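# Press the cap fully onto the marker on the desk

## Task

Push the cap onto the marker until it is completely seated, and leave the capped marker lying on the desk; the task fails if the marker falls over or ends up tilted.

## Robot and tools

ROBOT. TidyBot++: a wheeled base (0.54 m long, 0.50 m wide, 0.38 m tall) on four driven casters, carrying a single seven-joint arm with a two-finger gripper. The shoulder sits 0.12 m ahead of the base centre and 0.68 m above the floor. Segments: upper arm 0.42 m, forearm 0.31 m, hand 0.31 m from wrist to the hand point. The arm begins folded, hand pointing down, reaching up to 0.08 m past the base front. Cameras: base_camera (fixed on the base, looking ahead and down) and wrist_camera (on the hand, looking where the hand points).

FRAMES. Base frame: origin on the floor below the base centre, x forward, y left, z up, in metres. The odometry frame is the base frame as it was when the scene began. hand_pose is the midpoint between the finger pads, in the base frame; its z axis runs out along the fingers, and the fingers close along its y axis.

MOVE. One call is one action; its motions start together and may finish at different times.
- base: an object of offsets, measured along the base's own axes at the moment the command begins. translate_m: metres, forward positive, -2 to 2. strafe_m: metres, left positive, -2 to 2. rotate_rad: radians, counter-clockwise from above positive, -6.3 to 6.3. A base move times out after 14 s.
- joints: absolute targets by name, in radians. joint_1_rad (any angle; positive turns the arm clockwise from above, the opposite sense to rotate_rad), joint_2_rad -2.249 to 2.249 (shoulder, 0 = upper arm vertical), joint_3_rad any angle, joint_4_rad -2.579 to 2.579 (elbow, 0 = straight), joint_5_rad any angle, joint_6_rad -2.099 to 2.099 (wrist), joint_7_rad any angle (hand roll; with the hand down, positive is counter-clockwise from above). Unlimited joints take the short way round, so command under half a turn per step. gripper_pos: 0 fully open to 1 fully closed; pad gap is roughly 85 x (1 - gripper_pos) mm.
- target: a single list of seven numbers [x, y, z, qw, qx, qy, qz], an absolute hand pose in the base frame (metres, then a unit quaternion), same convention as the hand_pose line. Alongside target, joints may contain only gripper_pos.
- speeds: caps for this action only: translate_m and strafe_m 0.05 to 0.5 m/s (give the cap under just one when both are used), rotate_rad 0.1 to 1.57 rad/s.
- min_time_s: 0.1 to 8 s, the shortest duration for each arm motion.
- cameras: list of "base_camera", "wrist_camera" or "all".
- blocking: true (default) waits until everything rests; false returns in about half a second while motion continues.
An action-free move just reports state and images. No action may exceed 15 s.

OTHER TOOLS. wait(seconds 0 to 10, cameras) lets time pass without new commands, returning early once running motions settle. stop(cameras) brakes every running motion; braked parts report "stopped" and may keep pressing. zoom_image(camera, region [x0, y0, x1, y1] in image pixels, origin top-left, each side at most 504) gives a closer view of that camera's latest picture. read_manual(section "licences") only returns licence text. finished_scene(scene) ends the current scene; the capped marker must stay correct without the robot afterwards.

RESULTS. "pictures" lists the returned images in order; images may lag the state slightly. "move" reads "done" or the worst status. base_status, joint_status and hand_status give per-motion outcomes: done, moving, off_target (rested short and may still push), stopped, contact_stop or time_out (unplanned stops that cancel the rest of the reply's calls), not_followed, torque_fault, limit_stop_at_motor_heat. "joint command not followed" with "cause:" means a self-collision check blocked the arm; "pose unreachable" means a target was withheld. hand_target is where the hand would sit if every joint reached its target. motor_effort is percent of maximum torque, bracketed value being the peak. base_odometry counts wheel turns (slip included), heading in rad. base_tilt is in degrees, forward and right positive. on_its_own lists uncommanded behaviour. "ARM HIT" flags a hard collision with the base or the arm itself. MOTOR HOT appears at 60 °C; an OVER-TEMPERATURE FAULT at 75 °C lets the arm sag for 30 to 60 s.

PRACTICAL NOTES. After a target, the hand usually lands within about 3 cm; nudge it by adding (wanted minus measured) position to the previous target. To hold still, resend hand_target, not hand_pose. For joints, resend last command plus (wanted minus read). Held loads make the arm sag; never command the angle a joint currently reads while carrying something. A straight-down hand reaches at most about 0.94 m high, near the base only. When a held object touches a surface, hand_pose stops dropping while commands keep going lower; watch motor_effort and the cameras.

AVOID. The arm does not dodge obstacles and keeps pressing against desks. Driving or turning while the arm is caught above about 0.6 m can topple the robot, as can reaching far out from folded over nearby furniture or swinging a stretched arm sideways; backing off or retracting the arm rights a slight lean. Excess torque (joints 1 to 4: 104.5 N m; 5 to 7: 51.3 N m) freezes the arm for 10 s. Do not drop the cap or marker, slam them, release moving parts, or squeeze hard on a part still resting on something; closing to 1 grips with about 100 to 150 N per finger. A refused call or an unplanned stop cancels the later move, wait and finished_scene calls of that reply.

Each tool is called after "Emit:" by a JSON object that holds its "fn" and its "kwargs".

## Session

Emit:
{"fn": "move", "kwargs": {"cameras": ["all"]}}

Scene clock: 0.00 s.
Motor temperatures (°C): [34 32 29 33 42 35 42]
base_odometry: x=+0.000 y=+0.000 heading=+0.000
base_tilt: forward=+0.5 right=+0.3
base_status: not commanded
joint_positions: joint_1_rad=+0.005 joint_2_rad=-0.377 joint_3_rad=+3.162 joint_4_rad=-2.557 joint_5_rad=-0.038 joint_6_rad=-0.840 joint_7_rad=+1.616 gripper_pos=+0.000
joint_status: not commanded
motor_effort: joint_1_rad=+2 joint_2_rad=+0 joint_3_rad=+0 joint_4_rad=+13 joint_5_rad=+0 joint_6_rad=+2 joint_7_rad=+1
hand_pose: x=+0.2605 y=+0.0075 z=+0.5845 quat_wxyz=(-0.017, +0.998, -0.002, +0.061) (m; base frame)
hand_target: x=+0.2603 y=+0.0075 z=+0.5844 quat_wxyz=(-0.017, +0.998, -0.002, +0.061) (m; base frame)
hand_status: not commanded
pictures: base_camera, wrist_camera
camera_calibration:
wrist_camera: T_world_to_cam=[[-0.0364952, -0.999196, -0.0166108, 0.024334], [-0.994154, 0.0379911, -0.101062, 0.370736], [0.101612, 0.0128255, -0.994741, 0.6954], [0, 0, 0, 1]] pos_world=[0.298796, 0.00131088, 0.729615]

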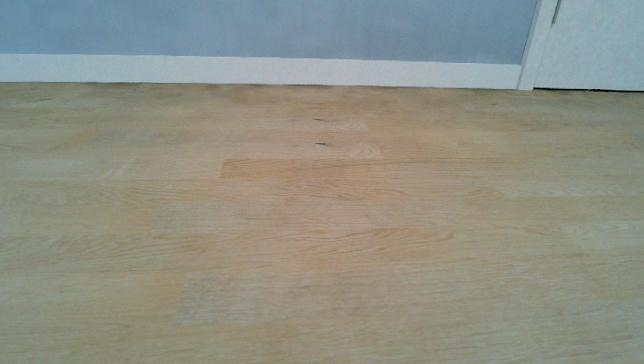

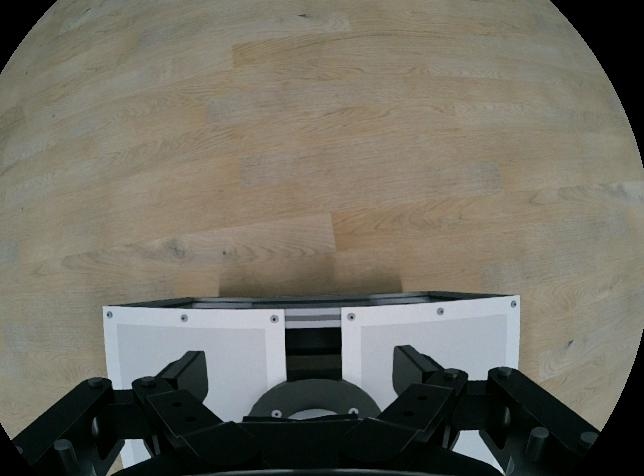

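Emit:
{"fn": "move", "kwargs": {"base": {"rotate_rad":1.2}, "cameras": ["base_camera"]}}

Emit:
{"fn": "move", "kwargs": {"base": {"rotate_rad":1.2}, "cameras": ["base_camera"]}}

Emit:
{"fn": "move", "kwargs": {"base": {"rotate_rad":1.2}, "cameras": ["base_camera"]}}

Emit:
{"fn": "move", "kwargs": {"base": {"rotate_rad":1.2}, "cameras": ["base_camera"]}}

Scene clock: 3.60 s.
move: done
base_odometry: x=+0.000 y=+0.000 heading=+1.200
base_tilt: forward=+0.5 right=+0.3
base_status: done
joint_positions: joint_1_rad=+0.005 joint_2_rad=-0.377 joint_3_rad=+3.162 joint_4_rad=-2.557 joint_5_rad=-0.038 joint_6_rad=-0.840 joint_7_rad=+1.616 gripper_pos=+0.000
joint_status: not commanded
motor_effort: joint_1_rad=+1(2) joint_2_rad=-1(1) joint_3_rad=+0(1) joint_4_rad=+13(13) joint_5_rad=+0(1) joint_6_rad=+2(3) joint_7_rad=+1(1)
hand_pose: x=+0.2605 y=+0.0075 z=+0.5845 quat_wxyz=(-0.017, +0.998, -0.002, +0.061) (m; base frame)
hand_target: x=+0.2603 y=+0.0075 z=+0.5844 quat_wxyz=(-0.017, +0.998, -0.002, +0.061) (m; base frame)
hand_status: not commanded
pictures: base_camera

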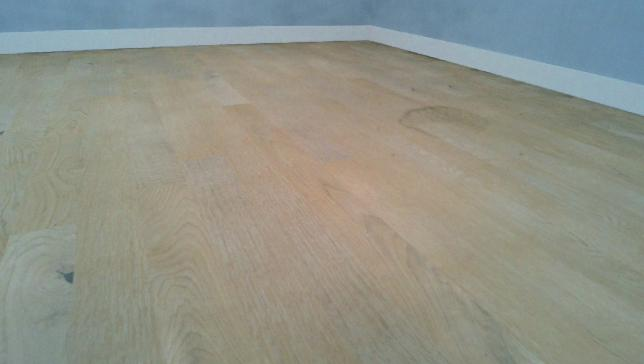

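Scene clock: 5.63 s.
move: done
base_odometry: x=+0.000 y=+0.000 heading=+2.400
base_tilt: forward=+0.5 right=+0.3
base_status: done
joint_positions: joint_1_rad=+0.005 joint_2_rad=-0.377 joint_3_rad=+3.162 joint_4_rad=-2.557 joint_5_rad=-0.038 joint_6_rad=-0.840 joint_7_rad=+1.616 gripper_pos=+0.000
joint_status: not commanded
motor_effort: joint_1_rad=+1(3) joint_2_rad=+0(1) joint_3_rad=+0(1) joint_4_rad=+13(13) joint_5_rad=+0(1) joint_6_rad=+2(3) joint_7_rad=+0(1)
hand_pose: x=+0.2605 y=+0.0075 z=+0.5845 quat_wxyz=(-0.017, +0.998, -0.002, +0.061) (m; base frame)
hand_target: x=+0.2603 y=+0.0075 z=+0.5844 quat_wxyz=(-0.017, +0.998, -0.002, +0.061) (m; base frame)
hand_status: not commanded
pictures: base_camera

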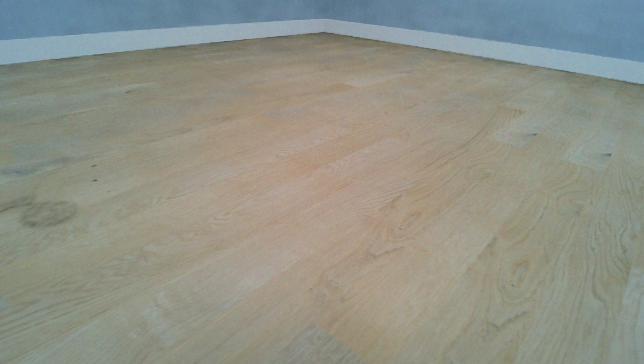

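Scene clock: 7.67 s.
move: done
base_odometry: x=+0.000 y=+0.000 heading=-2.684
base_tilt: forward=+0.5 right=+0.3
base_status: done
joint_positions: joint_1_rad=+0.005 joint_2_rad=-0.377 joint_3_rad=+3.162 joint_4_rad=-2.557 joint_5_rad=-0.038 joint_6_rad=-0.840 joint_7_rad=+1.616 gripper_pos=+0.000
joint_status: not commanded
motor_effort: joint_1_rad=+1(2) joint_2_rad=-1(1) joint_3_rad=+0(1) joint_4_rad=+13(13) joint_5_rad=+0(1) joint_6_rad=+2(3) joint_7_rad=+1(1)
hand_pose: x=+0.2605 y=+0.0075 z=+0.5845 quat_wxyz=(-0.017, +0.998, -0.002, +0.061) (m; base frame)
hand_target: x=+0.2603 y=+0.0075 z=+0.5844 quat_wxyz=(-0.017, +0.998, -0.002, +0.061) (m; base frame)
hand_status: not commanded
pictures: base_camera

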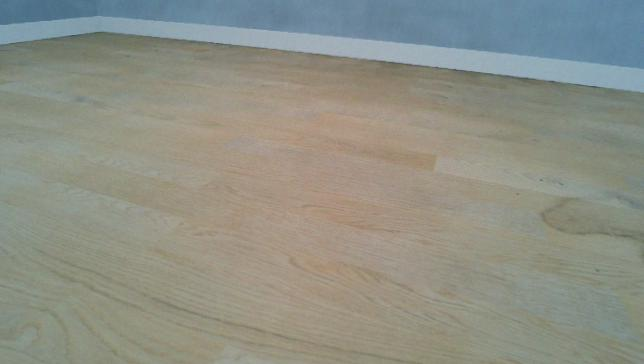

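Scene clock: 9.70 s.
move: done
base_odometry: x=+0.000 y=+0.000 heading=-1.484
base_tilt: forward=+0.5 right=+0.3
base_status: done
joint_positions: joint_1_rad=+0.005 joint_2_rad=-0.377 joint_3_rad=+3.162 joint_4_rad=-2.557 joint_5_rad=-0.038 joint_6_rad=-0.840 joint_7_rad=+1.616 gripper_pos=+0.000
joint_status: not commanded
motor_effort: joint_1_rad=+1(2) joint_2_rad=-1(1) joint_3_rad=+0(1) joint_4_rad=+13(13) joint_5_rad=-1(1) joint_6_rad=+2(3) joint_7_rad=+0(1)
hand_pose: x=+0.2605 y=+0.0075 z=+0.5845 quat_wxyz=(-0.017, +0.998, -0.002, +0.061) (m; base frame)
hand_target: x=+0.2603 y=+0.0075 z=+0.5844 quat_wxyz=(-0.017, +0.998, -0.002, +0.061) (m; base frame)
hand_status: not commanded
pictures: base_camera

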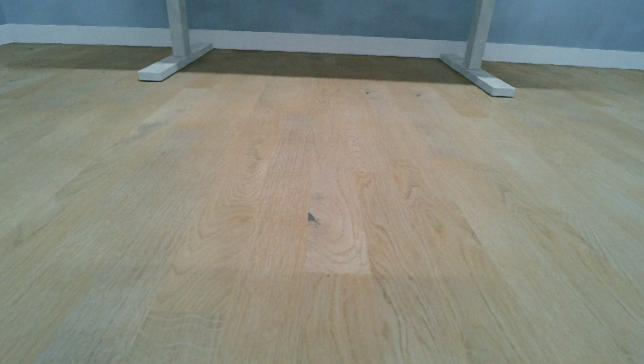

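Emit:
{"fn": "move", "kwargs": {"target": [0.45,0,0.94,0,0.924,0,0.383], "min_time_s": 3, "base": {"translate_m":0.6}, "cameras": ["all"]}}

Scene clock: 13.43 s.
move: done
base_odometry: x=+0.052 y=-0.598 heading=-1.483
base_tilt: forward=+0.5 right=+0.3
base_status: done
joint_positions: joint_1_rad=+0.005 joint_2_rad=-0.435 joint_3_rad=+3.162 joint_4_rad=-1.718 joint_5_rad=-0.036 joint_6_rad=-1.059 joint_7_rad=+1.615 gripper_pos=+0.000
joint_status: not commanded
motor_effort: joint_1_rad=+0(2) joint_2_rad=-4(6) joint_3_rad=+0(1) joint_4_rad=+18(18) joint_5_rad=+0(1) joint_6_rad=+7(8) joint_7_rad=+0(1)
hand_pose: x=+0.4667 y=+0.0007 z=+0.9362 quat_wxyz=(-0.009, +0.921, +0.006, +0.390) (m; base frame)
hand_target: x=+0.4500 y=+0.0000 z=+0.9400 quat_wxyz=(+0.000, +0.924, +0.000, +0.383) (m; base frame)
hand_status: done (0.017 m and 1.5 deg from the pose sent, 0.403 m and 38.0 deg at the start)
pictures: base_camera, wrist_camera
camera_calibration:
wrist_camera: T_world_to_cam=[[-0.0208701, -0.999569, -0.0206557, 0.0274009], [-0.710608, 0.0293635, -0.702975, 1.04269], [0.703278, 0.0000069366, -0.710915, 0.477849], [0, 0, 0, 1]] pos_world=[0.405454, -0.00323128, 1.07326]

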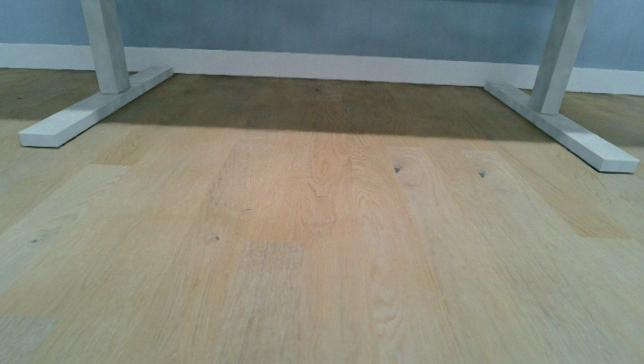

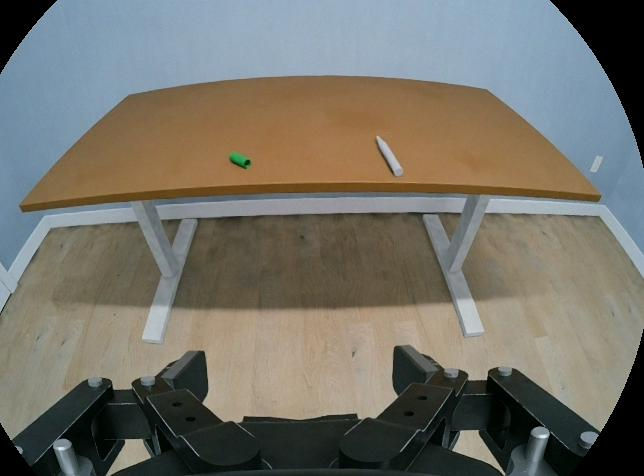

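Emit:
{"fn": "move", "kwargs": {"base": {"translate_m":0.38,"strafe_m":0.1}, "speeds": {"translate_m":0.3}, "cameras": ["wrist_camera"]}}

Emit:
{"fn": "zoom_image", "kwargs": {"camera": "wrist_camera", "region": [220, 180, 480, 340]}}

Scene clock: 16.53 s.
move: done
base_odometry: x=+0.185 y=-0.968 heading=-1.483
base_tilt: forward=+0.5 right=+0.3
base_status: done
joint_positions: joint_1_rad=+0.005 joint_2_rad=-0.447 joint_3_rad=+3.162 joint_4_rad=-1.718 joint_5_rad=-0.035 joint_6_rad=-1.061 joint_7_rad=+1.615 gripper_pos=+0.000
joint_status: not commanded
motor_effort: joint_1_rad=+1(2) joint_2_rad=-3(6) joint_3_rad=+0(1) joint_4_rad=+18(18) joint_5_rad=+0(1) joint_6_rad=+8(8) joint_7_rad=+1(1)
hand_pose: x=+0.4630 y=+0.0005 z=+0.9396 quat_wxyz=(-0.008, +0.919, +0.006, +0.394) (m; base frame)
hand_target: x=+0.4500 y=+0.0000 z=+0.9400 quat_wxyz=(+0.000, +0.924, +0.000, +0.383) (m; base frame)
hand_status: not commanded
pictures: wrist_camera
camera_calibration:
wrist_camera: T_world_to_cam=[[-0.0207721, -0.999588, -0.0197828, 0.0262824], [-0.704261, 0.028674, -0.709361, 1.04554], [0.709637, -0.000802674, -0.704567, 0.473975], [0, 0, 0, 1]] pos_world=[0.400526, -0.00332765, 1.07613]

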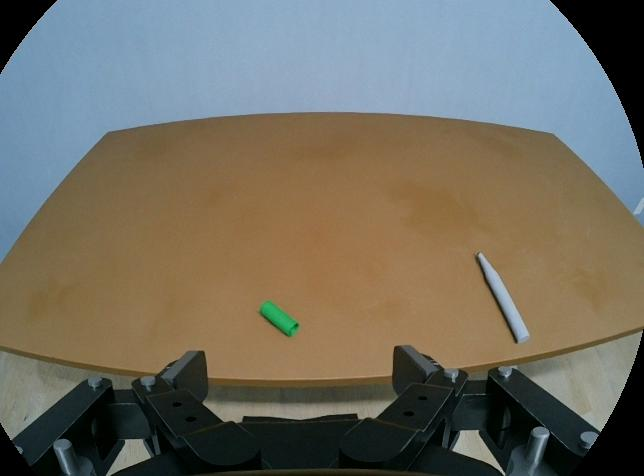

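Scaled by 1.938.

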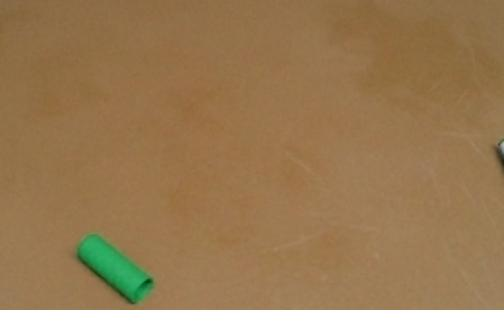

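Emit:
{"fn": "zoom_image", "kwargs": {"camera": "wrist_camera", "region": [250, 290, 310, 346]}}

Emit:
{"fn": "move", "kwargs": {"target": [0.56,0.03,0.9,0,1,0,0], "min_time_s": 2.5, "cameras": ["wrist_camera"]}}

Scaled by 8.400.

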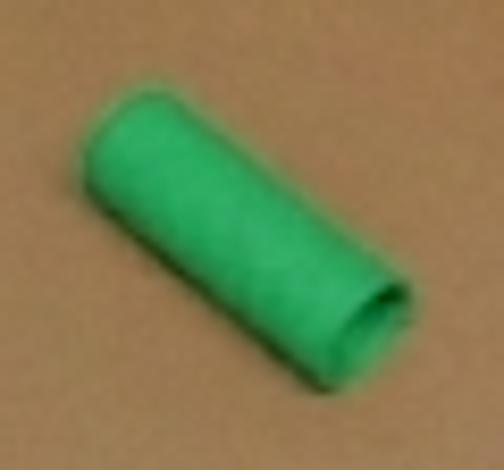

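Scene clock: 20.97 s.
move: done
base_odometry: x=+0.185 y=-0.968 heading=-1.483
base_tilt: forward=+0.5 right=+0.3
base_status: not commanded
joint_positions: joint_1_rad=-0.062 joint_2_rad=+0.358 joint_3_rad=+3.162 joint_4_rad=-0.734 joint_5_rad=-0.035 joint_6_rad=-1.982 joint_7_rad=+1.558 gripper_pos=+0.000
joint_status: not commanded
motor_effort: joint_1_rad=+2(2) joint_2_rad=-25(26) joint_3_rad=+0(0) joint_4_rad=+14(18) joint_5_rad=+0(1) joint_6_rad=+1(8) joint_7_rad=+1(1)
hand_pose: x=+0.5656 y=+0.0320 z=+0.9104 quat_wxyz=(-0.013, +0.999, +0.022, +0.034) (m; base frame)
hand_target: x=+0.5600 y=+0.0300 z=+0.9000 quat_wxyz=(+0.000, +1.000, +0.000, +0.000) (m; base frame)
hand_status: done (0.012 m and 4.9 deg from the pose sent, 0.109 m and 46.4 deg at the start)
pictures: wrist_camera
camera_calibration:
wrist_camera: T_world_to_cam=[[0.0118188, -0.999912, -0.00601786, 0.0284316], [-0.998857, -0.0115271, -0.0463855, 0.660469], [0.046312, 0.0065592, -0.998905, 1.02346], [0, 0, 0, 1]] pos_world=[0.611979, 0.0293293, 1.05315]

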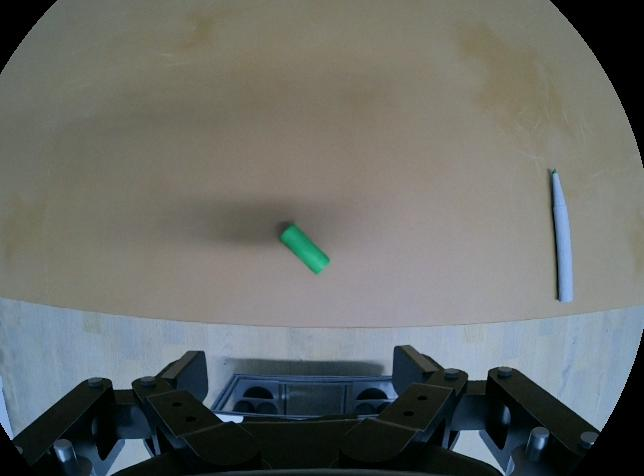

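Emit:
{"fn": "move", "kwargs": {"base": {"translate_m":0.05}, "target": [0.56,0.025,0.88,0,0.3746,-0.9272,0], "min_time_s": 3, "cameras": ["wrist_camera"]}}

Scene clock: 25.10 s.
move: done
base_odometry: x=+0.190 y=-1.018 heading=-1.483
base_tilt: forward=+0.6 right=+0.3
base_status: done
joint_positions: joint_1_rad=-0.250 joint_2_rad=+0.365 joint_3_rad=+3.534 joint_4_rad=-0.819 joint_5_rad=-0.117 joint_6_rad=-1.985 joint_7_rad=-0.702 gripper_pos=+0.000
joint_status: not commanded
motor_effort: joint_1_rad=+1(2) joint_2_rad=-24(28) joint_3_rad=+1(2) joint_4_rad=+14(14) joint_5_rad=+1(1) joint_6_rad=+1(2) joint_7_rad=+1(1)
hand_pose: x=+0.5543 y=+0.0124 z=+0.8866 quat_wxyz=(+0.010, +0.388, -0.922, +0.012) (m; base frame)
hand_target: x=+0.5600 y=+0.0250 z=+0.8800 quat_wxyz=(+0.000, +0.375, -0.927, +0.000) (m; base frame)
hand_status: done (0.015 m and 2.4 deg from the pose sent, 0.032 m and 138.6 deg at the start)
pictures: wrist_camera
camera_calibration:
wrist_camera: T_world_to_cam=[[-0.691307, 0.722532, 0.00640961, 0.366174], [0.722509, 0.691337, -0.00581278, -0.350967], [-0.00863112, 0.000612587, -0.999963, 1.0318], [0, 0, 0, 1]] pos_world=[0.515621, -0.0225684, 1.02737]

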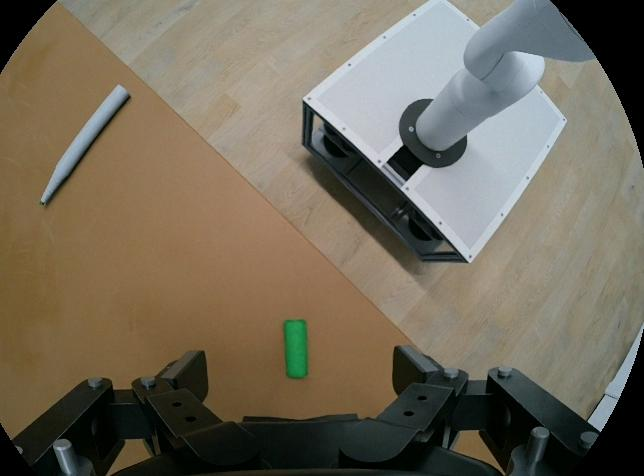

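Emit:
{"fn": "move", "kwargs": {"target": [0.593,0.051,0.80,0,0.3746,-0.9272,0], "min_time_s": 2, "cameras": ["wrist_camera"]}}

Scene clock: 27.73 s.
move: done
base_odometry: x=+0.190 y=-1.018 heading=-1.483
base_tilt: forward=+0.5 right=+0.3
base_status: not commanded
joint_positions: joint_1_rad=-0.324 joint_2_rad=+0.370 joint_3_rad=+3.546 joint_4_rad=-1.023 joint_5_rad=-0.129 joint_6_rad=-1.770 joint_7_rad=-0.736 gripper_pos=+0.000
joint_status: not commanded
motor_effort: joint_1_rad=+1(2) joint_2_rad=-26(26) joint_3_rad=+2(2) joint_4_rad=+15(15) joint_5_rad=+0(1) joint_6_rad=+1(1) joint_7_rad=+0(1)
hand_pose: x=+0.5764 y=+0.0372 z=+0.8243 quat_wxyz=(+0.002, +0.392, -0.920, +0.008) (m; base frame)
hand_target: x=+0.5930 y=+0.0510 z=+0.8000 quat_wxyz=(+0.000, +0.375, -0.927, +0.000) (m; base frame)
hand_status: done (0.033 m and 2.4 deg from the pose sent, 0.102 m and 2.4 deg at the start)
pictures: wrist_camera
camera_calibration:
wrist_camera: T_world_to_cam=[[-0.698094, 0.715966, 0.00758089, 0.367141], [0.716001, 0.698011, 0.0110865, -0.394848], [0.00264599, 0.0131673, -0.99991, 0.962769], [0, 0, 0, 1]] pos_world=[0.536463, 0.0000708355, 0.964276]

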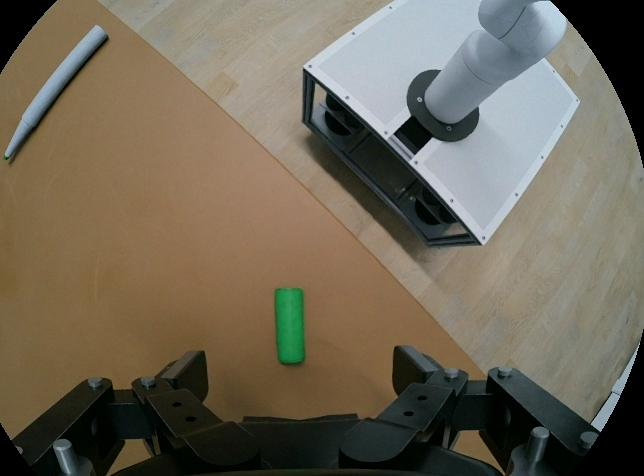

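Emit:
{"fn": "move", "kwargs": {"target": [0.602,0.049,0.745,0,0.3746,-0.9272,0], "min_time_s": 1.5, "cameras": ["wrist_camera"]}}

Scene clock: 29.73 s.
move: done
base_odometry: x=+0.190 y=-1.018 heading=-1.483
base_tilt: forward=+0.5 right=+0.3
base_status: not commanded
joint_positions: joint_1_rad=-0.341 joint_2_rad=+0.388 joint_3_rad=+3.564 joint_4_rad=-1.176 joint_5_rad=-0.141 joint_6_rad=-1.606 joint_7_rad=-0.736 gripper_pos=+0.000
joint_status: not commanded
motor_effort: joint_1_rad=+1(2) joint_2_rad=-26(27) joint_3_rad=+2(2) joint_4_rad=+15(15) joint_5_rad=+0(1) joint_6_rad=+1(2) joint_7_rad=+0(1)
hand_pose: x=+0.5881 y=+0.0359 z=+0.7700 quat_wxyz=(+0.002, +0.384, -0.923, +0.007) (m; base frame)
hand_target: x=+0.6020 y=+0.0490 z=+0.7450 quat_wxyz=(+0.000, +0.375, -0.927, +0.000) (m; base frame)
hand_status: done (0.031 m and 1.4 deg from the pose sent, 0.084 m and 2.4 deg at the start)
pictures: wrist_camera
camera_calibration:
wrist_camera: T_world_to_cam=[[-0.68512, 0.728376, 0.00885051, 0.367565], [0.728424, 0.685016, 0.0122823, -0.409465], [0.0028834, 0.0148618, -0.999885, 0.908205], [0, 0, 0, 1]] pos_world=[0.547472, -0.000733149, 0.909877]

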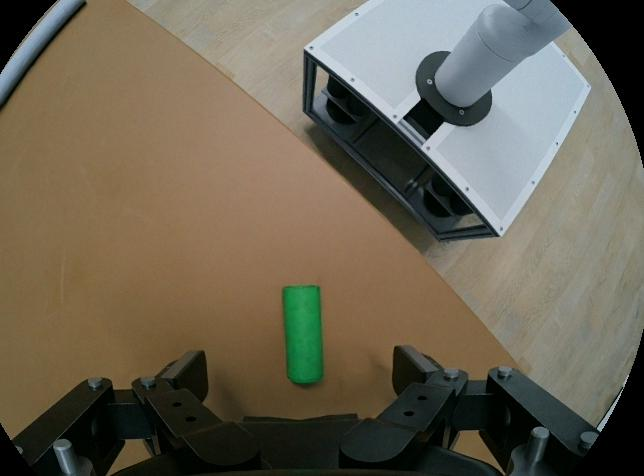

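Emit:
{"fn": "move", "kwargs": {"target": [0.595,0.046,0.717,0,0.3746,-0.9272,0], "min_time_s": 1.5}}

Emit:
{"fn": "move", "kwargs": {"joints": {"gripper_pos":0.55}, "cameras": ["wrist_camera"]}}

Scene clock: 31.80 s.
move: done
base_odometry: x=+0.190 y=-1.018 heading=-1.483
base_tilt: forward=+0.6 right=+0.3
base_status: not commanded
joint_positions: joint_1_rad=-0.355 joint_2_rad=+0.388 joint_3_rad=+3.571 joint_4_rad=-1.284 joint_5_rad=-0.141 joint_6_rad=-1.510 joint_7_rad=-0.736 gripper_pos=+0.000
joint_status: not commanded
motor_effort: joint_1_rad=+1(2) joint_2_rad=-26(26) joint_3_rad=+2(2) joint_4_rad=+15(15) joint_5_rad=+0(1) joint_6_rad=+0(1) joint_7_rad=+1(1)
hand_pose: x=+0.5836 y=+0.0343 z=+0.7367 quat_wxyz=(+0.007, +0.380, -0.925, +0.006) (m; base frame)
hand_target: x=+0.5950 y=+0.0460 z=+0.7170 quat_wxyz=(+0.000, +0.375, -0.927, +0.000) (m; base frame)
hand_status: done (0.026 m and 1.2 deg from the pose sent, 0.054 m and 1.4 deg at the start)
pictures: none

Scene clock: 32.63 s.
move: done
base_odometry: x=+0.190 y=-1.018 heading=-1.483
base_tilt: forward=+0.5 right=+0.3
base_status: not commanded
joint_positions: joint_1_rad=-0.357 joint_2_rad=+0.385 joint_3_rad=+3.575 joint_4_rad=-1.278 joint_5_rad=-0.146 joint_6_rad=-1.507 joint_7_rad=-0.736 gripper_pos=+0.550
joint_status: all done
motor_effort: joint_1_rad=+1(2) joint_2_rad=-17(26) joint_3_rad=+1(2) joint_4_rad=+11(15) joint_5_rad=+0(2) joint_6_rad=+4(4) joint_7_rad=+0(1)
hand_pose: x=+0.5864 y=+0.0350 z=+0.7402 quat_wxyz=(+0.000, +0.379, -0.925, +0.007) (m; base frame)
hand_target: x=+0.5950 y=+0.0460 z=+0.7170 quat_wxyz=(+0.000, +0.375, -0.927, +0.000) (m; base frame)
hand_status: not commanded
pictures: wrist_camera
camera_calibration:
wrist_camera: T_world_to_cam=[[-0.678102, 0.734916, 0.00868795, 0.363098], [0.734947, 0.677947, 0.0155111, -0.413197], [0.00550942, 0.0169033, -0.999842, 0.876761], [0, 0, 0, 1]] pos_world=[0.545065, -0.00154066, 0.879877]

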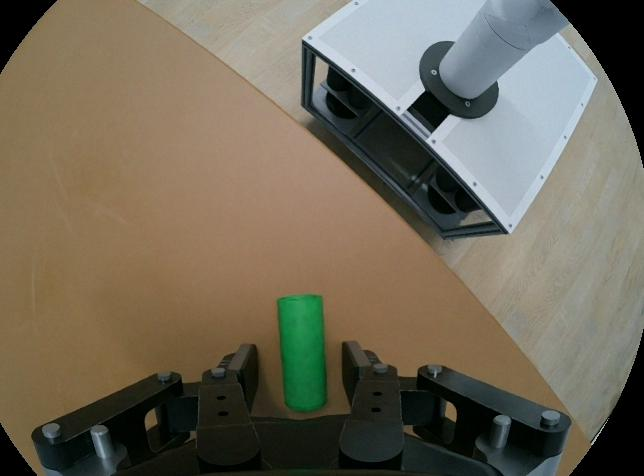

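Emit:
{"fn": "move", "kwargs": {"target": [0.594,0.047,0.724,0,0.3746,-0.9272,0], "base": {"translate_m":-0.0015,"strafe_m":0.0015}}}

Emit:
{"fn": "move", "kwargs": {"joints": {"gripper_pos":0.72}, "cameras": ["wrist_camera"]}}

Scene clock: 33.43 s.
move: done
base_odometry: x=+0.191 y=-1.016 heading=-1.483
base_tilt: forward=+0.5 right=+0.3
base_status: done
joint_positions: joint_1_rad=-0.358 joint_2_rad=+0.385 joint_3_rad=+3.577 joint_4_rad=-1.277 joint_5_rad=-0.146 joint_6_rad=-1.506 joint_7_rad=-0.736 gripper_pos=+0.550
joint_status: not commanded
motor_effort: joint_1_rad=+1(4) joint_2_rad=-22(23) joint_3_rad=+1(4) joint_4_rad=+12(14) joint_5_rad=+0(2) joint_6_rad=+1(4) joint_7_rad=+0(1)
hand_pose: x=+0.5870 y=+0.0348 z=+0.7405 quat_wxyz=(-0.001, +0.379, -0.925, +0.007) (m; base frame)
hand_target: x=+0.5940 y=+0.0470 z=+0.7240 quat_wxyz=(+0.000, +0.375, -0.927, +0.000) (m; base frame)
hand_status: done (0.022 m and 1.0 deg from the pose sent, 0.022 m and 1.0 deg at the start)
pictures: none

Scene clock: 34.03 s.
move: done
base_odometry: x=+0.191 y=-1.016 heading=-1.483
base_tilt: forward=+0.5 right=+0.3
base_status: not commanded
joint_positions: joint_1_rad=-0.362 joint_2_rad=+0.384 joint_3_rad=+3.577 joint_4_rad=-1.275 joint_5_rad=-0.149 joint_6_rad=-1.506 joint_7_rad=-0.736 gripper_pos=+0.720
joint_status: all done
motor_effort: joint_1_rad=+1(3) joint_2_rad=-18(21) joint_3_rad=+2(2) joint_4_rad=+11(12) joint_5_rad=+1(2) joint_6_rad=+3(4) joint_7_rad=+1(1)
hand_pose: x=+0.5877 y=+0.0378 z=+0.7417 quat_wxyz=(-0.003, +0.381, -0.925, +0.006) (m; base frame)
hand_target: x=+0.5940 y=+0.0470 z=+0.7240 quat_wxyz=(+0.000, +0.375, -0.927, +0.000) (m; base frame)
hand_status: not commanded
pictures: wrist_camera
camera_calibration:
wrist_camera: T_world_to_cam=[[-0.680992, 0.732258, 0.00697946, 0.365015], [0.732211, 0.680744, 0.0213157, -0.418957], [0.0108574, 0.0196263, -0.999748, 0.874915], [0, 0, 0, 1]] pos_world=[0.545838, 0.000745786, 0.881077]

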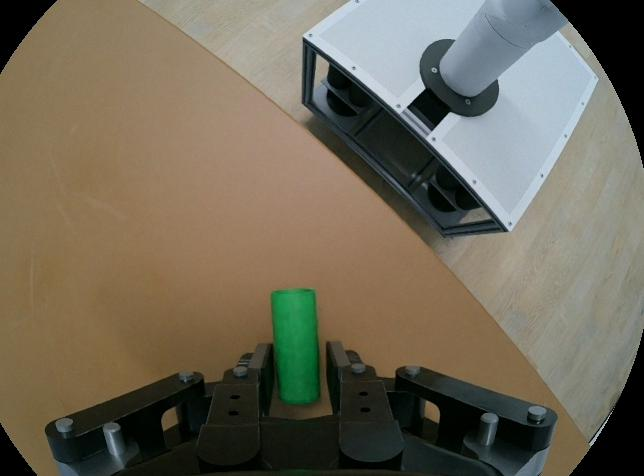

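Emit:
{"fn": "move", "kwargs": {"target": [0.594,0.046,0.73,0,0.3746,-0.9272,0]}}

Emit:
{"fn": "move", "kwargs": {"joints": {"gripper_pos":0.86}}}

Emit:
{"fn": "move", "kwargs": {"joints": {"gripper_pos":0.95}, "cameras": ["wrist_camera"]}}

Emit:
{"fn": "move", "kwargs": {"target": [0.58,0.04,0.82,0,0.3746,-0.9272,0], "min_time_s": 2, "cameras": ["wrist_camera"]}}

Scene clock: 34.80 s.
move: done
base_odometry: x=+0.191 y=-1.016 heading=-1.483
base_tilt: forward=+0.6 right=+0.3
base_status: not commanded
joint_positions: joint_1_rad=-0.362 joint_2_rad=+0.385 joint_3_rad=+3.577 joint_4_rad=-1.273 joint_5_rad=-0.149 joint_6_rad=-1.506 joint_7_rad=-0.736 gripper_pos=+0.720
joint_status: not commanded
motor_effort: joint_1_rad=+2(2) joint_2_rad=-22(25) joint_3_rad=+2(2) joint_4_rad=+13(14) joint_5_rad=+0(1) joint_6_rad=+2(3) joint_7_rad=+0(1)
hand_pose: x=+0.5884 y=+0.0379 z=+0.7419 quat_wxyz=(-0.003, +0.381, -0.924, +0.007) (m; base frame)
hand_target: x=+0.5940 y=+0.0460 z=+0.7300 quat_wxyz=(+0.000, +0.375, -0.927, +0.000) (m; base frame)
hand_status: done (0.015 m and 1.2 deg from the pose sent, 0.016 m and 1.1 deg at the start)
pictures: none

Scene clock: 35.37 s.
move: off_target
base_odometry: x=+0.191 y=-1.016 heading=-1.483
base_tilt: forward=+0.5 right=+0.3
base_status: not commanded
joint_positions: joint_1_rad=-0.362 joint_2_rad=+0.385 joint_3_rad=+3.577 joint_4_rad=-1.271 joint_5_rad=-0.149 joint_6_rad=-1.506 joint_7_rad=-0.736 gripper_pos=+0.824
joint_status: gripper_pos off_target (ended at +0.824, target +0.860)
motor_effort: joint_1_rad=+1(2) joint_2_rad=-20(21) joint_3_rad=+1(2) joint_4_rad=+12(12) joint_5_rad=+0(2) joint_6_rad=+4(4) joint_7_rad=+1(1)
hand_pose: x=+0.5890 y=+0.0380 z=+0.7426 quat_wxyz=(-0.004, +0.381, -0.924, +0.007) (m; base frame)
hand_target: x=+0.5940 y=+0.0460 z=+0.7300 quat_wxyz=(+0.000, +0.375, -0.927, +0.000) (m; base frame)
hand_status: not commanded
pictures: none

Scene clock: 35.87 s.
move: off_target
base_odometry: x=+0.191 y=-1.016 heading=-1.483
base_tilt: forward=+0.5 right=+0.3
base_status: not commanded
joint_positions: joint_1_rad=-0.362 joint_2_rad=+0.385 joint_3_rad=+3.577 joint_4_rad=-1.271 joint_5_rad=-0.149 joint_6_rad=-1.506 joint_7_rad=-0.736 gripper_pos=+0.824
joint_status: gripper_pos off_target (ended at +0.824, target +0.950)
motor_effort: joint_1_rad=+1(2) joint_2_rad=-20(20) joint_3_rad=+1(2) joint_4_rad=+12(12) joint_5_rad=+0(1) joint_6_rad=+3(4) joint_7_rad=+0(1)
hand_pose: x=+0.5890 y=+0.0380 z=+0.7426 quat_wxyz=(-0.004, +0.381, -0.924, +0.007) (m; base frame)
hand_target: x=+0.5940 y=+0.0460 z=+0.7300 quat_wxyz=(+0.000, +0.375, -0.927, +0.000) (m; base frame)
hand_status: not commanded
pictures: wrist_camera
camera_calibration:
wrist_camera: T_world_to_cam=[[-0.681461, 0.731841, 0.00450109, 0.367907], [0.73172, 0.681204, 0.0233866, -0.421317], [0.0140491, 0.0192306, -0.999716, 0.873927], [0, 0, 0, 1]] pos_world=[0.546722, 0.000947507, 0.881876]

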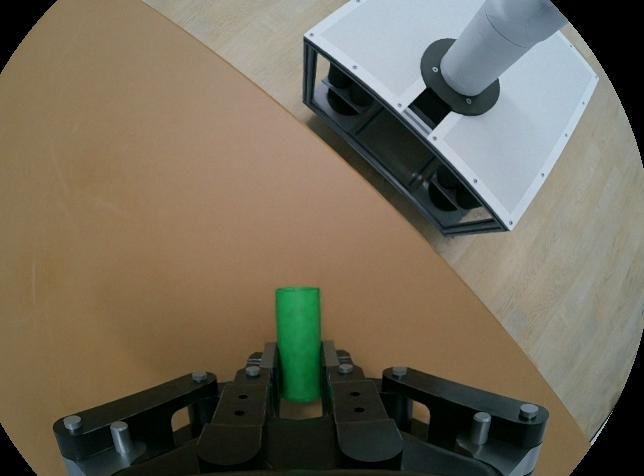

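Scene clock: 38.17 s.
move: done
base_odometry: x=+0.191 y=-1.016 heading=-1.483
base_tilt: forward=+0.5 right=+0.3
base_status: not commanded
joint_positions: joint_1_rad=-0.341 joint_2_rad=+0.388 joint_3_rad=+3.574 joint_4_rad=-1.040 joint_5_rad=-0.149 joint_6_rad=-1.712 joint_7_rad=-0.736 gripper_pos=+0.824
joint_status: not commanded
motor_effort: joint_1_rad=+0(2) joint_2_rad=-26(28) joint_3_rad=+2(2) joint_4_rad=+15(16) joint_5_rad=+0(1) joint_6_rad=+1(3) joint_7_rad=+0(1)
hand_pose: x=+0.5932 y=+0.0403 z=+0.8123 quat_wxyz=(-0.012, +0.389, -0.921, +0.012) (m; base frame)
hand_target: x=+0.5800 y=+0.0400 z=+0.8200 quat_wxyz=(+0.000, +0.375, -0.927, +0.000) (m; base frame)
hand_status: done (0.015 m and 2.6 deg from the pose sent, 0.078 m and 1.3 deg at the start)
pictures: wrist_camera
camera_calibration:
wrist_camera: T_world_to_cam=[[-0.693049, 0.720811, -0.010657, 0.388364], [0.720183, 0.692948, 0.0340544, -0.429831], [0.0319315, 0.0159264, -0.999363, 0.932686], [0, 0, 0, 1]] pos_world=[0.54893, 0.00305949, 0.950869]

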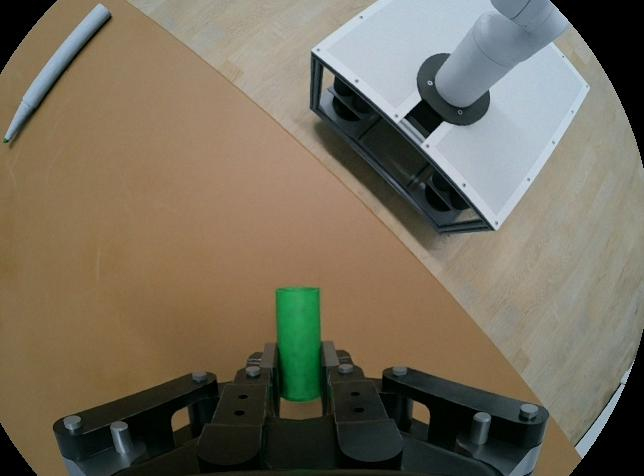

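Emit:
{"fn": "move", "kwargs": {"target": [0.5,-0.03,0.93,0,0.924,0,0.383], "min_time_s": 3, "base": {"translate_m":-0.365}, "speeds": {"translate_m":0.25}}}

Emit:
{"fn": "move", "kwargs": {"target": [0.75,0.08,0.86,0,0.707,0,0.707], "min_time_s": 3, "cameras": ["wrist_camera"]}}

Scene clock: 42.13 s.
move: done
base_odometry: x=+0.159 y=-0.652 heading=-1.483
base_tilt: forward=+0.5 right=+0.3
base_status: done
joint_positions: joint_1_rad=-0.048 joint_2_rad=-0.330 joint_3_rad=+3.275 joint_4_rad=-1.666 joint_5_rad=-0.072 joint_6_rad=-1.085 joint_7_rad=+1.627 gripper_pos=+0.824
joint_status: not commanded
motor_effort: joint_1_rad=+1(2) joint_2_rad=-7(30) joint_3_rad=+0(2) joint_4_rad=+18(18) joint_5_rad=-1(1) joint_6_rad=+7(8) joint_7_rad=+1(1)
hand_pose: x=+0.4954 y=-0.0186 z=+0.9202 quat_wxyz=(-0.032, +0.934, -0.022, +0.354) (m; base frame)
hand_target: x=+0.5000 y=-0.0300 z=+0.9300 quat_wxyz=(+0.000, +0.924, +0.000, +0.383) (m; base frame)
hand_status: done (0.016 m and 5.7 deg from the pose sent, 0.166 m and 137.3 deg at the start)
pictures: none

Scene clock: 45.80 s.
move: done
base_odometry: x=+0.159 y=-0.652 heading=-1.483
base_tilt: forward=+0.6 right=+0.4
base_status: not commanded
joint_positions: joint_1_rad=-0.279 joint_2_rad=+0.235 joint_3_rad=+3.227 joint_4_rad=-2.091 joint_5_rad=-0.277 joint_6_rad=+0.761 joint_7_rad=+1.727 gripper_pos=+0.824
joint_status: not commanded
motor_effort: joint_1_rad=+1(2) joint_2_rad=-23(25) joint_3_rad=+0(1) joint_4_rad=+16(19) joint_5_rad=+1(2) joint_6_rad=+10(11) joint_7_rad=+0(1)
hand_pose: x=+0.7506 y=+0.0710 z=+0.8729 quat_wxyz=(-0.011, +0.710, -0.007, +0.704) (m; base frame)
hand_target: x=+0.7500 y=+0.0800 z=+0.8600 quat_wxyz=(+0.000, +0.707, +0.000, +0.707) (m; base frame)
hand_status: done (0.016 m and 1.6 deg from the pose sent, 0.280 m and 48.7 deg at the start)
pictures: wrist_camera
camera_calibration:
wrist_camera: T_world_to_cam=[[-0.0152541, -0.998206, -0.0579015, 0.130591], [-0.0297319, 0.0583355, -0.997854, 0.942153], [0.999442, -0.0134998, -0.0305684, -0.582039], [0, 0, 0, 1]] pos_world=[0.611718, 0.0675387, 0.929901]

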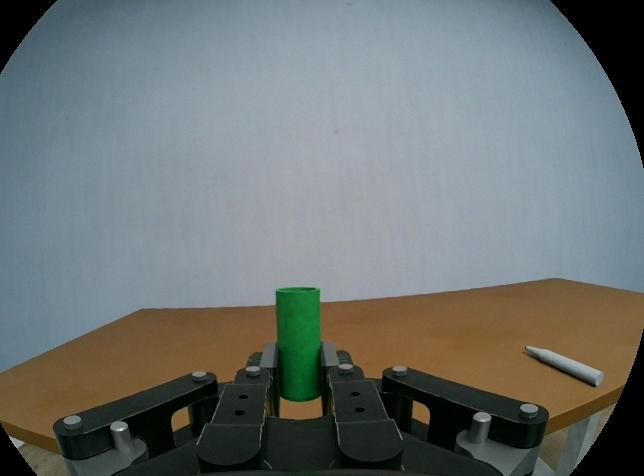

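Emit:
{"fn": "move", "kwargs": {"target": [0.892,0.075,0.80,0,0.731,0,0.682], "min_time_s": 2, "cameras": ["wrist_camera"]}}

Emit:
{"fn": "move", "kwargs": {"target": [0.892,0.075,0.765,0,0.722,0,0.692], "min_time_s": 1.5}}

Emit:
{"fn": "move", "kwargs": {"target": [0.892,0.075,0.75,0,0.722,0,0.692], "min_time_s": 1}}

Emit:
{"fn": "move", "kwargs": {"target": [0.892,0.075,0.737,0,0.722,0,0.692], "min_time_s": 1, "cameras": ["wrist_camera"]}}

Scene clock: 48.43 s.
move: done
base_odometry: x=+0.159 y=-0.652 heading=-1.483
base_tilt: forward=+0.5 right=+0.3
base_status: not commanded
joint_positions: joint_1_rad=-0.267 joint_2_rad=+0.546 joint_3_rad=+3.260 joint_4_rad=-1.731 joint_5_rad=-0.249 joint_6_rad=+0.716 joint_7_rad=+1.695 gripper_pos=+0.824
joint_status: not commanded
motor_effort: joint_1_rad=+1(2) joint_2_rad=-33(34) joint_3_rad=+1(1) joint_4_rad=+16(17) joint_5_rad=+1(2) joint_6_rad=+10(11) joint_7_rad=+0(1)
hand_pose: x=+0.8807 y=+0.0876 z=+0.8399 quat_wxyz=(-0.003, +0.705, +0.000, +0.710) (m; base frame)
hand_target: x=+0.8920 y=+0.0750 z=+0.8000 quat_wxyz=(+0.000, +0.731, +0.000, +0.682) (m; base frame)
hand_status: done (0.043 m and 4.4 deg from the pose sent, 0.159 m and 3.8 deg at the start)
pictures: wrist_camera
camera_calibration:
wrist_camera: T_world_to_cam=[[-0.0172985, -0.999189, -0.0363522, 0.130922], [-0.0134447, 0.0365868, -0.99924, 0.900883], [0.99976, -0.0167967, -0.0140667, -0.726716], [0, 0, 0, 1]] pos_world=[0.740919, 0.0856489, 0.894735]

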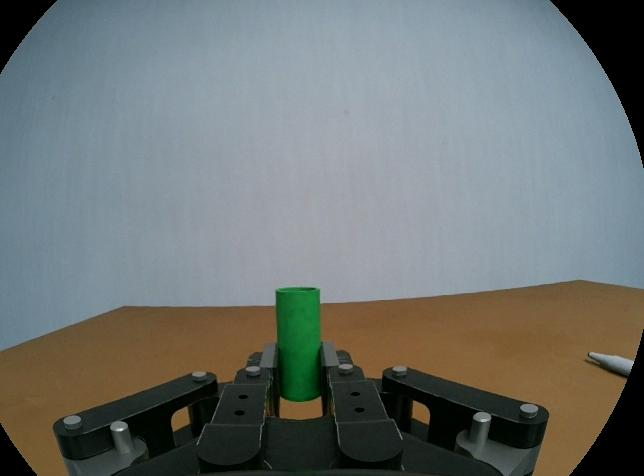

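Scene clock: 50.23 s.
move: done
base_odometry: x=+0.159 y=-0.652 heading=-1.483
base_tilt: forward=+0.5 right=+0.3
base_status: not commanded
joint_positions: joint_1_rad=-0.255 joint_2_rad=+0.614 joint_3_rad=+3.260 joint_4_rad=-1.735 joint_5_rad=-0.233 joint_6_rad=+0.736 joint_7_rad=+1.672 gripper_pos=+0.824
joint_status: not commanded
motor_effort: joint_1_rad=+0(2) joint_2_rad=-34(35) joint_3_rad=+1(1) joint_4_rad=+16(17) joint_5_rad=+0(1) joint_6_rad=+11(11) joint_7_rad=+1(1)
hand_pose: x=+0.8899 y=+0.0825 z=+0.7927 quat_wxyz=(+0.001, +0.721, +0.000, +0.692) (m; base frame)
hand_target: x=+0.8920 y=+0.0750 z=+0.7650 quat_wxyz=(+0.000, +0.722, +0.000, +0.692) (m; base frame)
hand_status: done (0.029 m and 0.2 deg from the pose sent, 0.077 m and 2.9 deg at the start)
pictures: none

Scene clock: 51.53 s.
move: done
base_odometry: x=+0.159 y=-0.652 heading=-1.483
base_tilt: forward=+0.5 right=+0.3
base_status: not commanded
joint_positions: joint_1_rad=-0.252 joint_2_rad=+0.641 joint_3_rad=+3.260 joint_4_rad=-1.744 joint_5_rad=-0.229 joint_6_rad=+0.770 joint_7_rad=+1.664 gripper_pos=+0.824
joint_status: not commanded
motor_effort: joint_1_rad=+2(2) joint_2_rad=-34(35) joint_3_rad=+1(1) joint_4_rad=+15(16) joint_5_rad=+1(1) joint_6_rad=+10(11) joint_7_rad=+0(1)
hand_pose: x=+0.8911 y=+0.0806 z=+0.7783 quat_wxyz=(+0.004, +0.722, +0.000, +0.692) (m; base frame)
hand_target: x=+0.8920 y=+0.0750 z=+0.7500 quat_wxyz=(+0.000, +0.722, +0.000, +0.692) (m; base frame)
hand_status: done (0.029 m and 0.4 deg from the pose sent, 0.043 m and 0.2 deg at the start)
pictures: none

Scene clock: 52.83 s.
move: done
base_odometry: x=+0.159 y=-0.652 heading=-1.483
base_tilt: forward=+0.5 right=+0.3
base_status: not commanded
joint_positions: joint_1_rad=-0.251 joint_2_rad=+0.665 joint_3_rad=+3.260 joint_4_rad=-1.751 joint_5_rad=-0.227 joint_6_rad=+0.802 joint_7_rad=+1.657 gripper_pos=+0.824
joint_status: not commanded
motor_effort: joint_1_rad=+0(2) joint_2_rad=-35(35) joint_3_rad=+1(2) joint_4_rad=+15(15) joint_5_rad=+1(1) joint_6_rad=+11(11) joint_7_rad=+0(1)
hand_pose: x=+0.8919 y=+0.0789 z=+0.7657 quat_wxyz=(+0.006, +0.721, +0.000, +0.693) (m; base frame)
hand_target: x=+0.8920 y=+0.0750 z=+0.7370 quat_wxyz=(+0.000, +0.722, +0.000, +0.692) (m; base frame)
hand_status: done (0.029 m and 0.7 deg from the pose sent, 0.042 m and 0.4 deg at the start)
pictures: wrist_camera
camera_calibration:
wrist_camera: T_world_to_cam=[[-0.0309492, -0.99924, -0.0237104, 0.122222], [-0.0606365, 0.0255551, -0.997833, 0.869119], [0.99768, -0.0294444, -0.0613813, -0.700052], [0, 0, 0, 1]] pos_world=[0.754911, 0.0793056, 0.827163]

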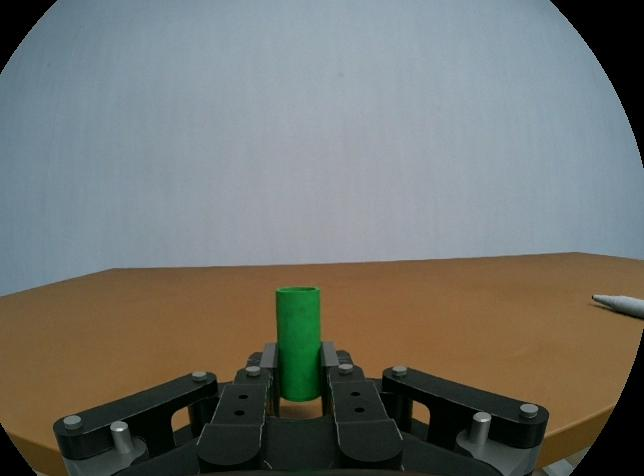

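Emit:
{"fn": "move", "kwargs": {"base": {"translate_m":0.02}, "speeds": {"translate_m":0.08}, "target": [0.892,0.075,0.725,0,0.722,0,0.692], "min_time_s": 1}}

Emit:
{"fn": "move", "kwargs": {"target": [0.892,0.075,0.714,0,0.722,0,0.692], "min_time_s": 1, "cameras": ["wrist_camera"]}}

Emit:
{"fn": "move", "kwargs": {"target": [0.892,0.075,0.705,0,0.722,0,0.692], "min_time_s": 1}}

Scene clock: 54.53 s.
move: done
base_odometry: x=+0.161 y=-0.672 heading=-1.483
base_tilt: forward=+0.5 right=+0.3
base_status: done
joint_positions: joint_1_rad=-0.247 joint_2_rad=+0.686 joint_3_rad=+3.260 joint_4_rad=-1.760 joint_5_rad=-0.224 joint_6_rad=+0.831 joint_7_rad=+1.651 gripper_pos=+0.824
joint_status: not commanded
motor_effort: joint_1_rad=+0(3) joint_2_rad=-35(35) joint_3_rad=+1(2) joint_4_rad=+15(16) joint_5_rad=+1(1) joint_6_rad=+10(11) joint_7_rad=+0(1)
hand_pose: x=+0.8921 y=+0.0756 z=+0.7536 quat_wxyz=(+0.009, +0.721, -0.001, +0.692) (m; base frame)
hand_target: x=+0.8920 y=+0.0750 z=+0.7250 quat_wxyz=(+0.000, +0.722, +0.000, +0.692) (m; base frame)
hand_status: done (0.029 m and 1.0 deg from the pose sent, 0.041 m and 0.7 deg at the start)
pictures: none

Scene clock: 55.83 s.
move: done
base_odometry: x=+0.161 y=-0.672 heading=-1.483
base_tilt: forward=+0.5 right=+0.3
base_status: not commanded
joint_positions: joint_1_rad=-0.247 joint_2_rad=+0.708 joint_3_rad=+3.260 joint_4_rad=-1.761 joint_5_rad=-0.223 joint_6_rad=+0.857 joint_7_rad=+1.646 gripper_pos=+0.824
joint_status: not commanded
motor_effort: joint_1_rad=+1(2) joint_2_rad=-35(35) joint_3_rad=+1(2) joint_4_rad=+14(15) joint_5_rad=+0(1) joint_6_rad=+10(11) joint_7_rad=+1(1)
hand_pose: x=+0.8935 y=+0.0756 z=+0.7444 quat_wxyz=(+0.009, +0.720, -0.001, +0.694) (m; base frame)
hand_target: x=+0.8920 y=+0.0750 z=+0.7140 quat_wxyz=(+0.000, +0.722, +0.000, +0.692) (m; base frame)
hand_status: done (0.030 m and 1.1 deg from the pose sent, 0.040 m and 1.0 deg at the start)
pictures: wrist_camera
camera_calibration:
wrist_camera: T_world_to_cam=[[-0.0368002, -0.999125, -0.0198527, 0.120887], [-0.0572104, 0.0219399, -0.998121, 0.845413], [0.997684, -0.0355952, -0.0579678, -0.705127], [0, 0, 0, 1]] pos_world=[0.756309, 0.0771337, 0.805349]

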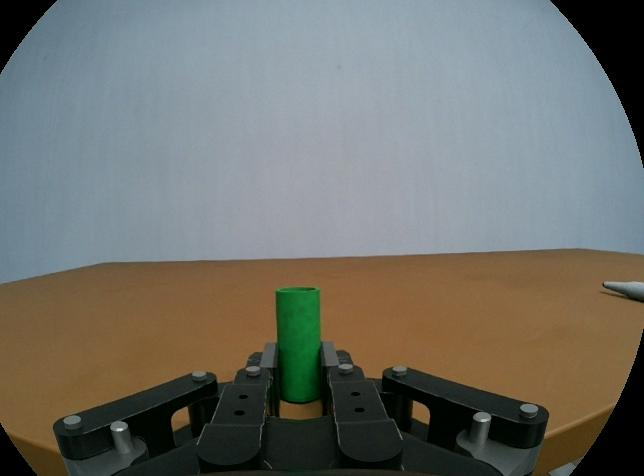

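Scene clock: 57.13 s.
move: done
base_odometry: x=+0.161 y=-0.672 heading=-1.483
base_tilt: forward=+0.5 right=+0.3
base_status: not commanded
joint_positions: joint_1_rad=-0.247 joint_2_rad=+0.718 joint_3_rad=+3.260 joint_4_rad=-1.761 joint_5_rad=-0.221 joint_6_rad=+0.885 joint_7_rad=+1.642 gripper_pos=+0.824
joint_status: not commanded
motor_effort: joint_1_rad=+1(2) joint_2_rad=-34(35) joint_3_rad=+1(2) joint_4_rad=+14(14) joint_5_rad=+0(1) joint_6_rad=+9(11) joint_7_rad=+0(1)
hand_pose: x=+0.8944 y=+0.0756 z=+0.7451 quat_wxyz=(+0.010, +0.714, -0.001, +0.700) (m; base frame)
hand_target: x=+0.8920 y=+0.0750 z=+0.7050 quat_wxyz=(+0.000, +0.722, +0.000, +0.692) (m; base frame)
hand_status: done (0.040 m and 1.7 deg from the pose sent, 0.039 m and 1.1 deg at the start)
pictures: none

Emit:
{"fn": "move", "kwargs": {"joints": {"gripper_pos":0.7}}}

Emit:
{"fn": "move", "kwargs": {"joints": {"gripper_pos":0.35}}}

Emit:
{"fn": "move", "kwargs": {"base": {"translate_m":-0.16}, "speeds": {"translate_m":0.1}, "cameras": ["wrist_camera"]}}

Scene clock: 58.00 s.
move: done
base_odometry: x=+0.161 y=-0.672 heading=-1.483
base_tilt: forward=+0.5 right=+0.3
base_status: not commanded
joint_positions: joint_1_rad=-0.247 joint_2_rad=+0.719 joint_3_rad=+3.260 joint_4_rad=-1.761 joint_5_rad=-0.220 joint_6_rad=+0.885 joint_7_rad=+1.642 gripper_pos=+0.700
joint_status: all done
motor_effort: joint_1_rad=+1(2) joint_2_rad=-34(34) joint_3_rad=+2(2) joint_4_rad=+13(14) joint_5_rad=+0(1) joint_6_rad=+9(10) joint_7_rad=+0(1)
hand_pose: x=+0.8944 y=+0.0759 z=+0.7451 quat_wxyz=(+0.009, +0.714, -0.001, +0.700) (m; base frame)
hand_target: x=+0.8920 y=+0.0750 z=+0.7050 quat_wxyz=(+0.000, +0.722, +0.000, +0.692) (m; base frame)
hand_status: not commanded
pictures: none

Scene clock: 58.73 s.
move: done
base_odometry: x=+0.161 y=-0.672 heading=-1.483
base_tilt: forward=+0.5 right=+0.3
base_status: not commanded
joint_positions: joint_1_rad=-0.247 joint_2_rad=+0.719 joint_3_rad=+3.260 joint_4_rad=-1.761 joint_5_rad=-0.220 joint_6_rad=+0.885 joint_7_rad=+1.642 gripper_pos=+0.350
joint_status: all done
motor_effort: joint_1_rad=+1(2) joint_2_rad=-34(34) joint_3_rad=+2(2) joint_4_rad=+13(14) joint_5_rad=+1(1) joint_6_rad=+10(10) joint_7_rad=+1(1)
hand_pose: x=+0.8944 y=+0.0759 z=+0.7451 quat_wxyz=(+0.010, +0.714, -0.001, +0.700) (m; base frame)
hand_target: x=+0.8920 y=+0.0750 z=+0.7050 quat_wxyz=(+0.000, +0.722, +0.000, +0.692) (m; base frame)
hand_status: not commanded
pictures: none

Scene clock: 60.90 s.
move: done
base_odometry: x=+0.147 y=-0.513 heading=-1.483
base_tilt: forward=+0.6 right=+0.3
base_status: done
joint_positions: joint_1_rad=-0.244 joint_2_rad=+0.731 joint_3_rad=+3.260 joint_4_rad=-1.769 joint_5_rad=-0.220 joint_6_rad=+0.891 joint_7_rad=+1.641 gripper_pos=+0.350
joint_status: not commanded
motor_effort: joint_1_rad=+1(2) joint_2_rad=-35(36) joint_3_rad=+1(2) joint_4_rad=+14(15) joint_5_rad=+0(1) joint_6_rad=+10(11) joint_7_rad=+0(1)
hand_pose: x=+0.8933 y=+0.0733 z=+0.7338 quat_wxyz=(+0.012, +0.718, -0.001, +0.696) (m; base frame)
hand_target: x=+0.8920 y=+0.0750 z=+0.7050 quat_wxyz=(+0.000, +0.722, +0.000, +0.692) (m; base frame)
hand_status: not commanded
pictures: wrist_camera
camera_calibration:
wrist_camera: T_world_to_cam=[[-0.039937, -0.999077, -0.0158011, 0.118112], [-0.0522836, 0.0178815, -0.998472, 0.831082], [0.997833, -0.0390498, -0.0529495, -0.709175], [0, 0, 0, 1]] pos_world=[0.755808, 0.075449, 0.794128]

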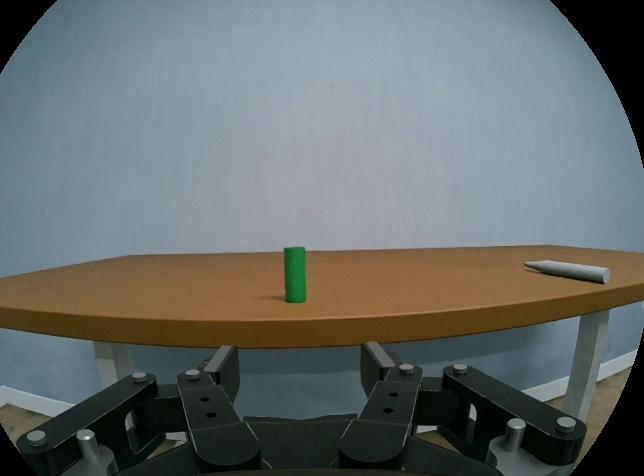

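Emit:
{"fn": "move", "kwargs": {"target": [0.45,0,0.94,0,0.924,0,0.383], "min_time_s": 3, "base": {"strafe_m":-0.3}, "speeds": {"strafe_m":0.2}, "cameras": ["wrist_camera"]}}

Emit:
{"fn": "move", "kwargs": {"base": {"translate_m":0.48}, "speeds": {"translate_m":0.3}, "cameras": ["wrist_camera"]}}

Scene clock: 64.97 s.
move: done
base_odometry: x=-0.152 y=-0.539 heading=-1.483
base_tilt: forward=+0.5 right=+0.3
base_status: done
joint_positions: joint_1_rad=-0.024 joint_2_rad=-0.446 joint_3_rad=+3.166 joint_4_rad=-1.721 joint_5_rad=-0.037 joint_6_rad=-1.057 joint_7_rad=+1.615 gripper_pos=+0.350
joint_status: not commanded
motor_effort: joint_1_rad=+2(4) joint_2_rad=-3(38) joint_3_rad=+1(3) joint_4_rad=+18(19) joint_5_rad=+0(1) joint_6_rad=+8(11) joint_7_rad=+1(1)
hand_pose: x=+0.4640 y=+0.0093 z=+0.9389 quat_wxyz=(-0.015, +0.919, +0.017, +0.394) (m; base frame)
hand_target: x=+0.4500 y=+0.0000 z=+0.9400 quat_wxyz=(+0.000, +0.924, +0.000, +0.383) (m; base frame)
hand_status: done (0.017 m and 3.0 deg from the pose sent, 0.494 m and 43.1 deg at the start)
pictures: wrist_camera
camera_calibration:
wrist_camera: T_world_to_cam=[[0.00580648, -0.999733, -0.0223689, 0.0251935], [-0.704169, 0.0117948, -0.709934, 1.04612], [0.710008, 0.0198737, -0.703913, 0.47177], [0, 0, 0, 1]] pos_world=[0.401539, 0.00347215, 1.07533]

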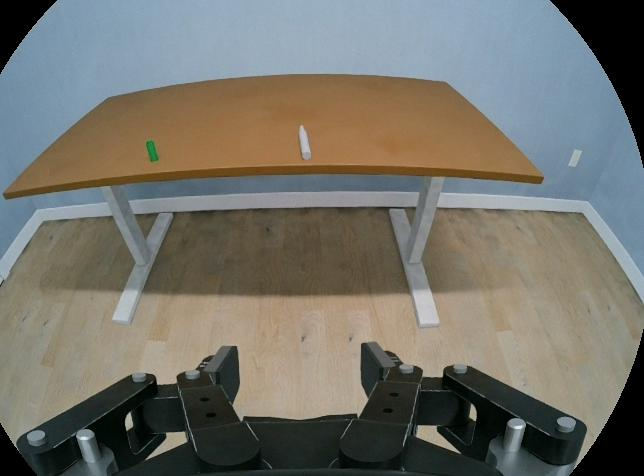

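Scene clock: 67.53 s.
move: done
base_odometry: x=-0.110 y=-1.017 heading=-1.484
base_tilt: forward=+0.5 right=+0.3
base_status: done
joint_positions: joint_1_rad=-0.023 joint_2_rad=-0.449 joint_3_rad=+3.165 joint_4_rad=-1.720 joint_5_rad=-0.036 joint_6_rad=-1.061 joint_7_rad=+1.615 gripper_pos=+0.350
joint_status: not commanded
motor_effort: joint_1_rad=+1(2) joint_2_rad=-3(6) joint_3_rad=+0(1) joint_4_rad=+18(18) joint_5_rad=+0(1) joint_6_rad=+8(9) joint_7_rad=+0(1)
hand_pose: x=+0.4622 y=+0.0094 z=+0.9390 quat_wxyz=(-0.014, +0.919, +0.018, +0.394) (m; base frame)
hand_target: x=+0.4500 y=+0.0000 z=+0.9400 quat_wxyz=(+0.000, +0.924, +0.000, +0.383) (m; base frame)
hand_status: not commanded
pictures: wrist_camera
camera_calibration:
wrist_camera: T_world_to_cam=[[0.00617838, -0.999761, -0.0209561, 0.0238423], [-0.705005, 0.0105072, -0.709125, 1.04461], [0.709176, 0.0191554, -0.704772, 0.474301], [0, 0, 0, 1]] pos_world=[0.399943, 0.00377521, 1.07553]

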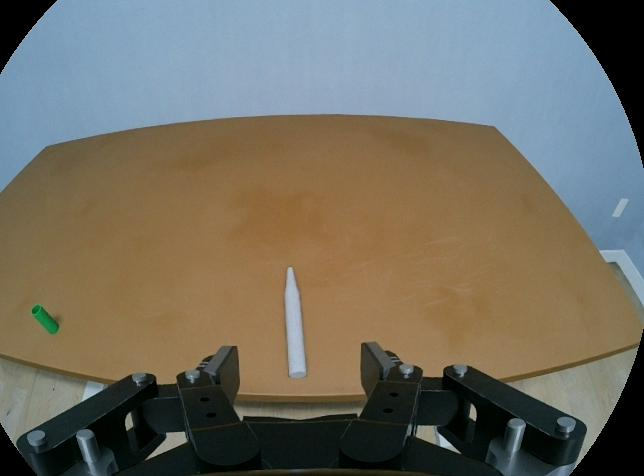

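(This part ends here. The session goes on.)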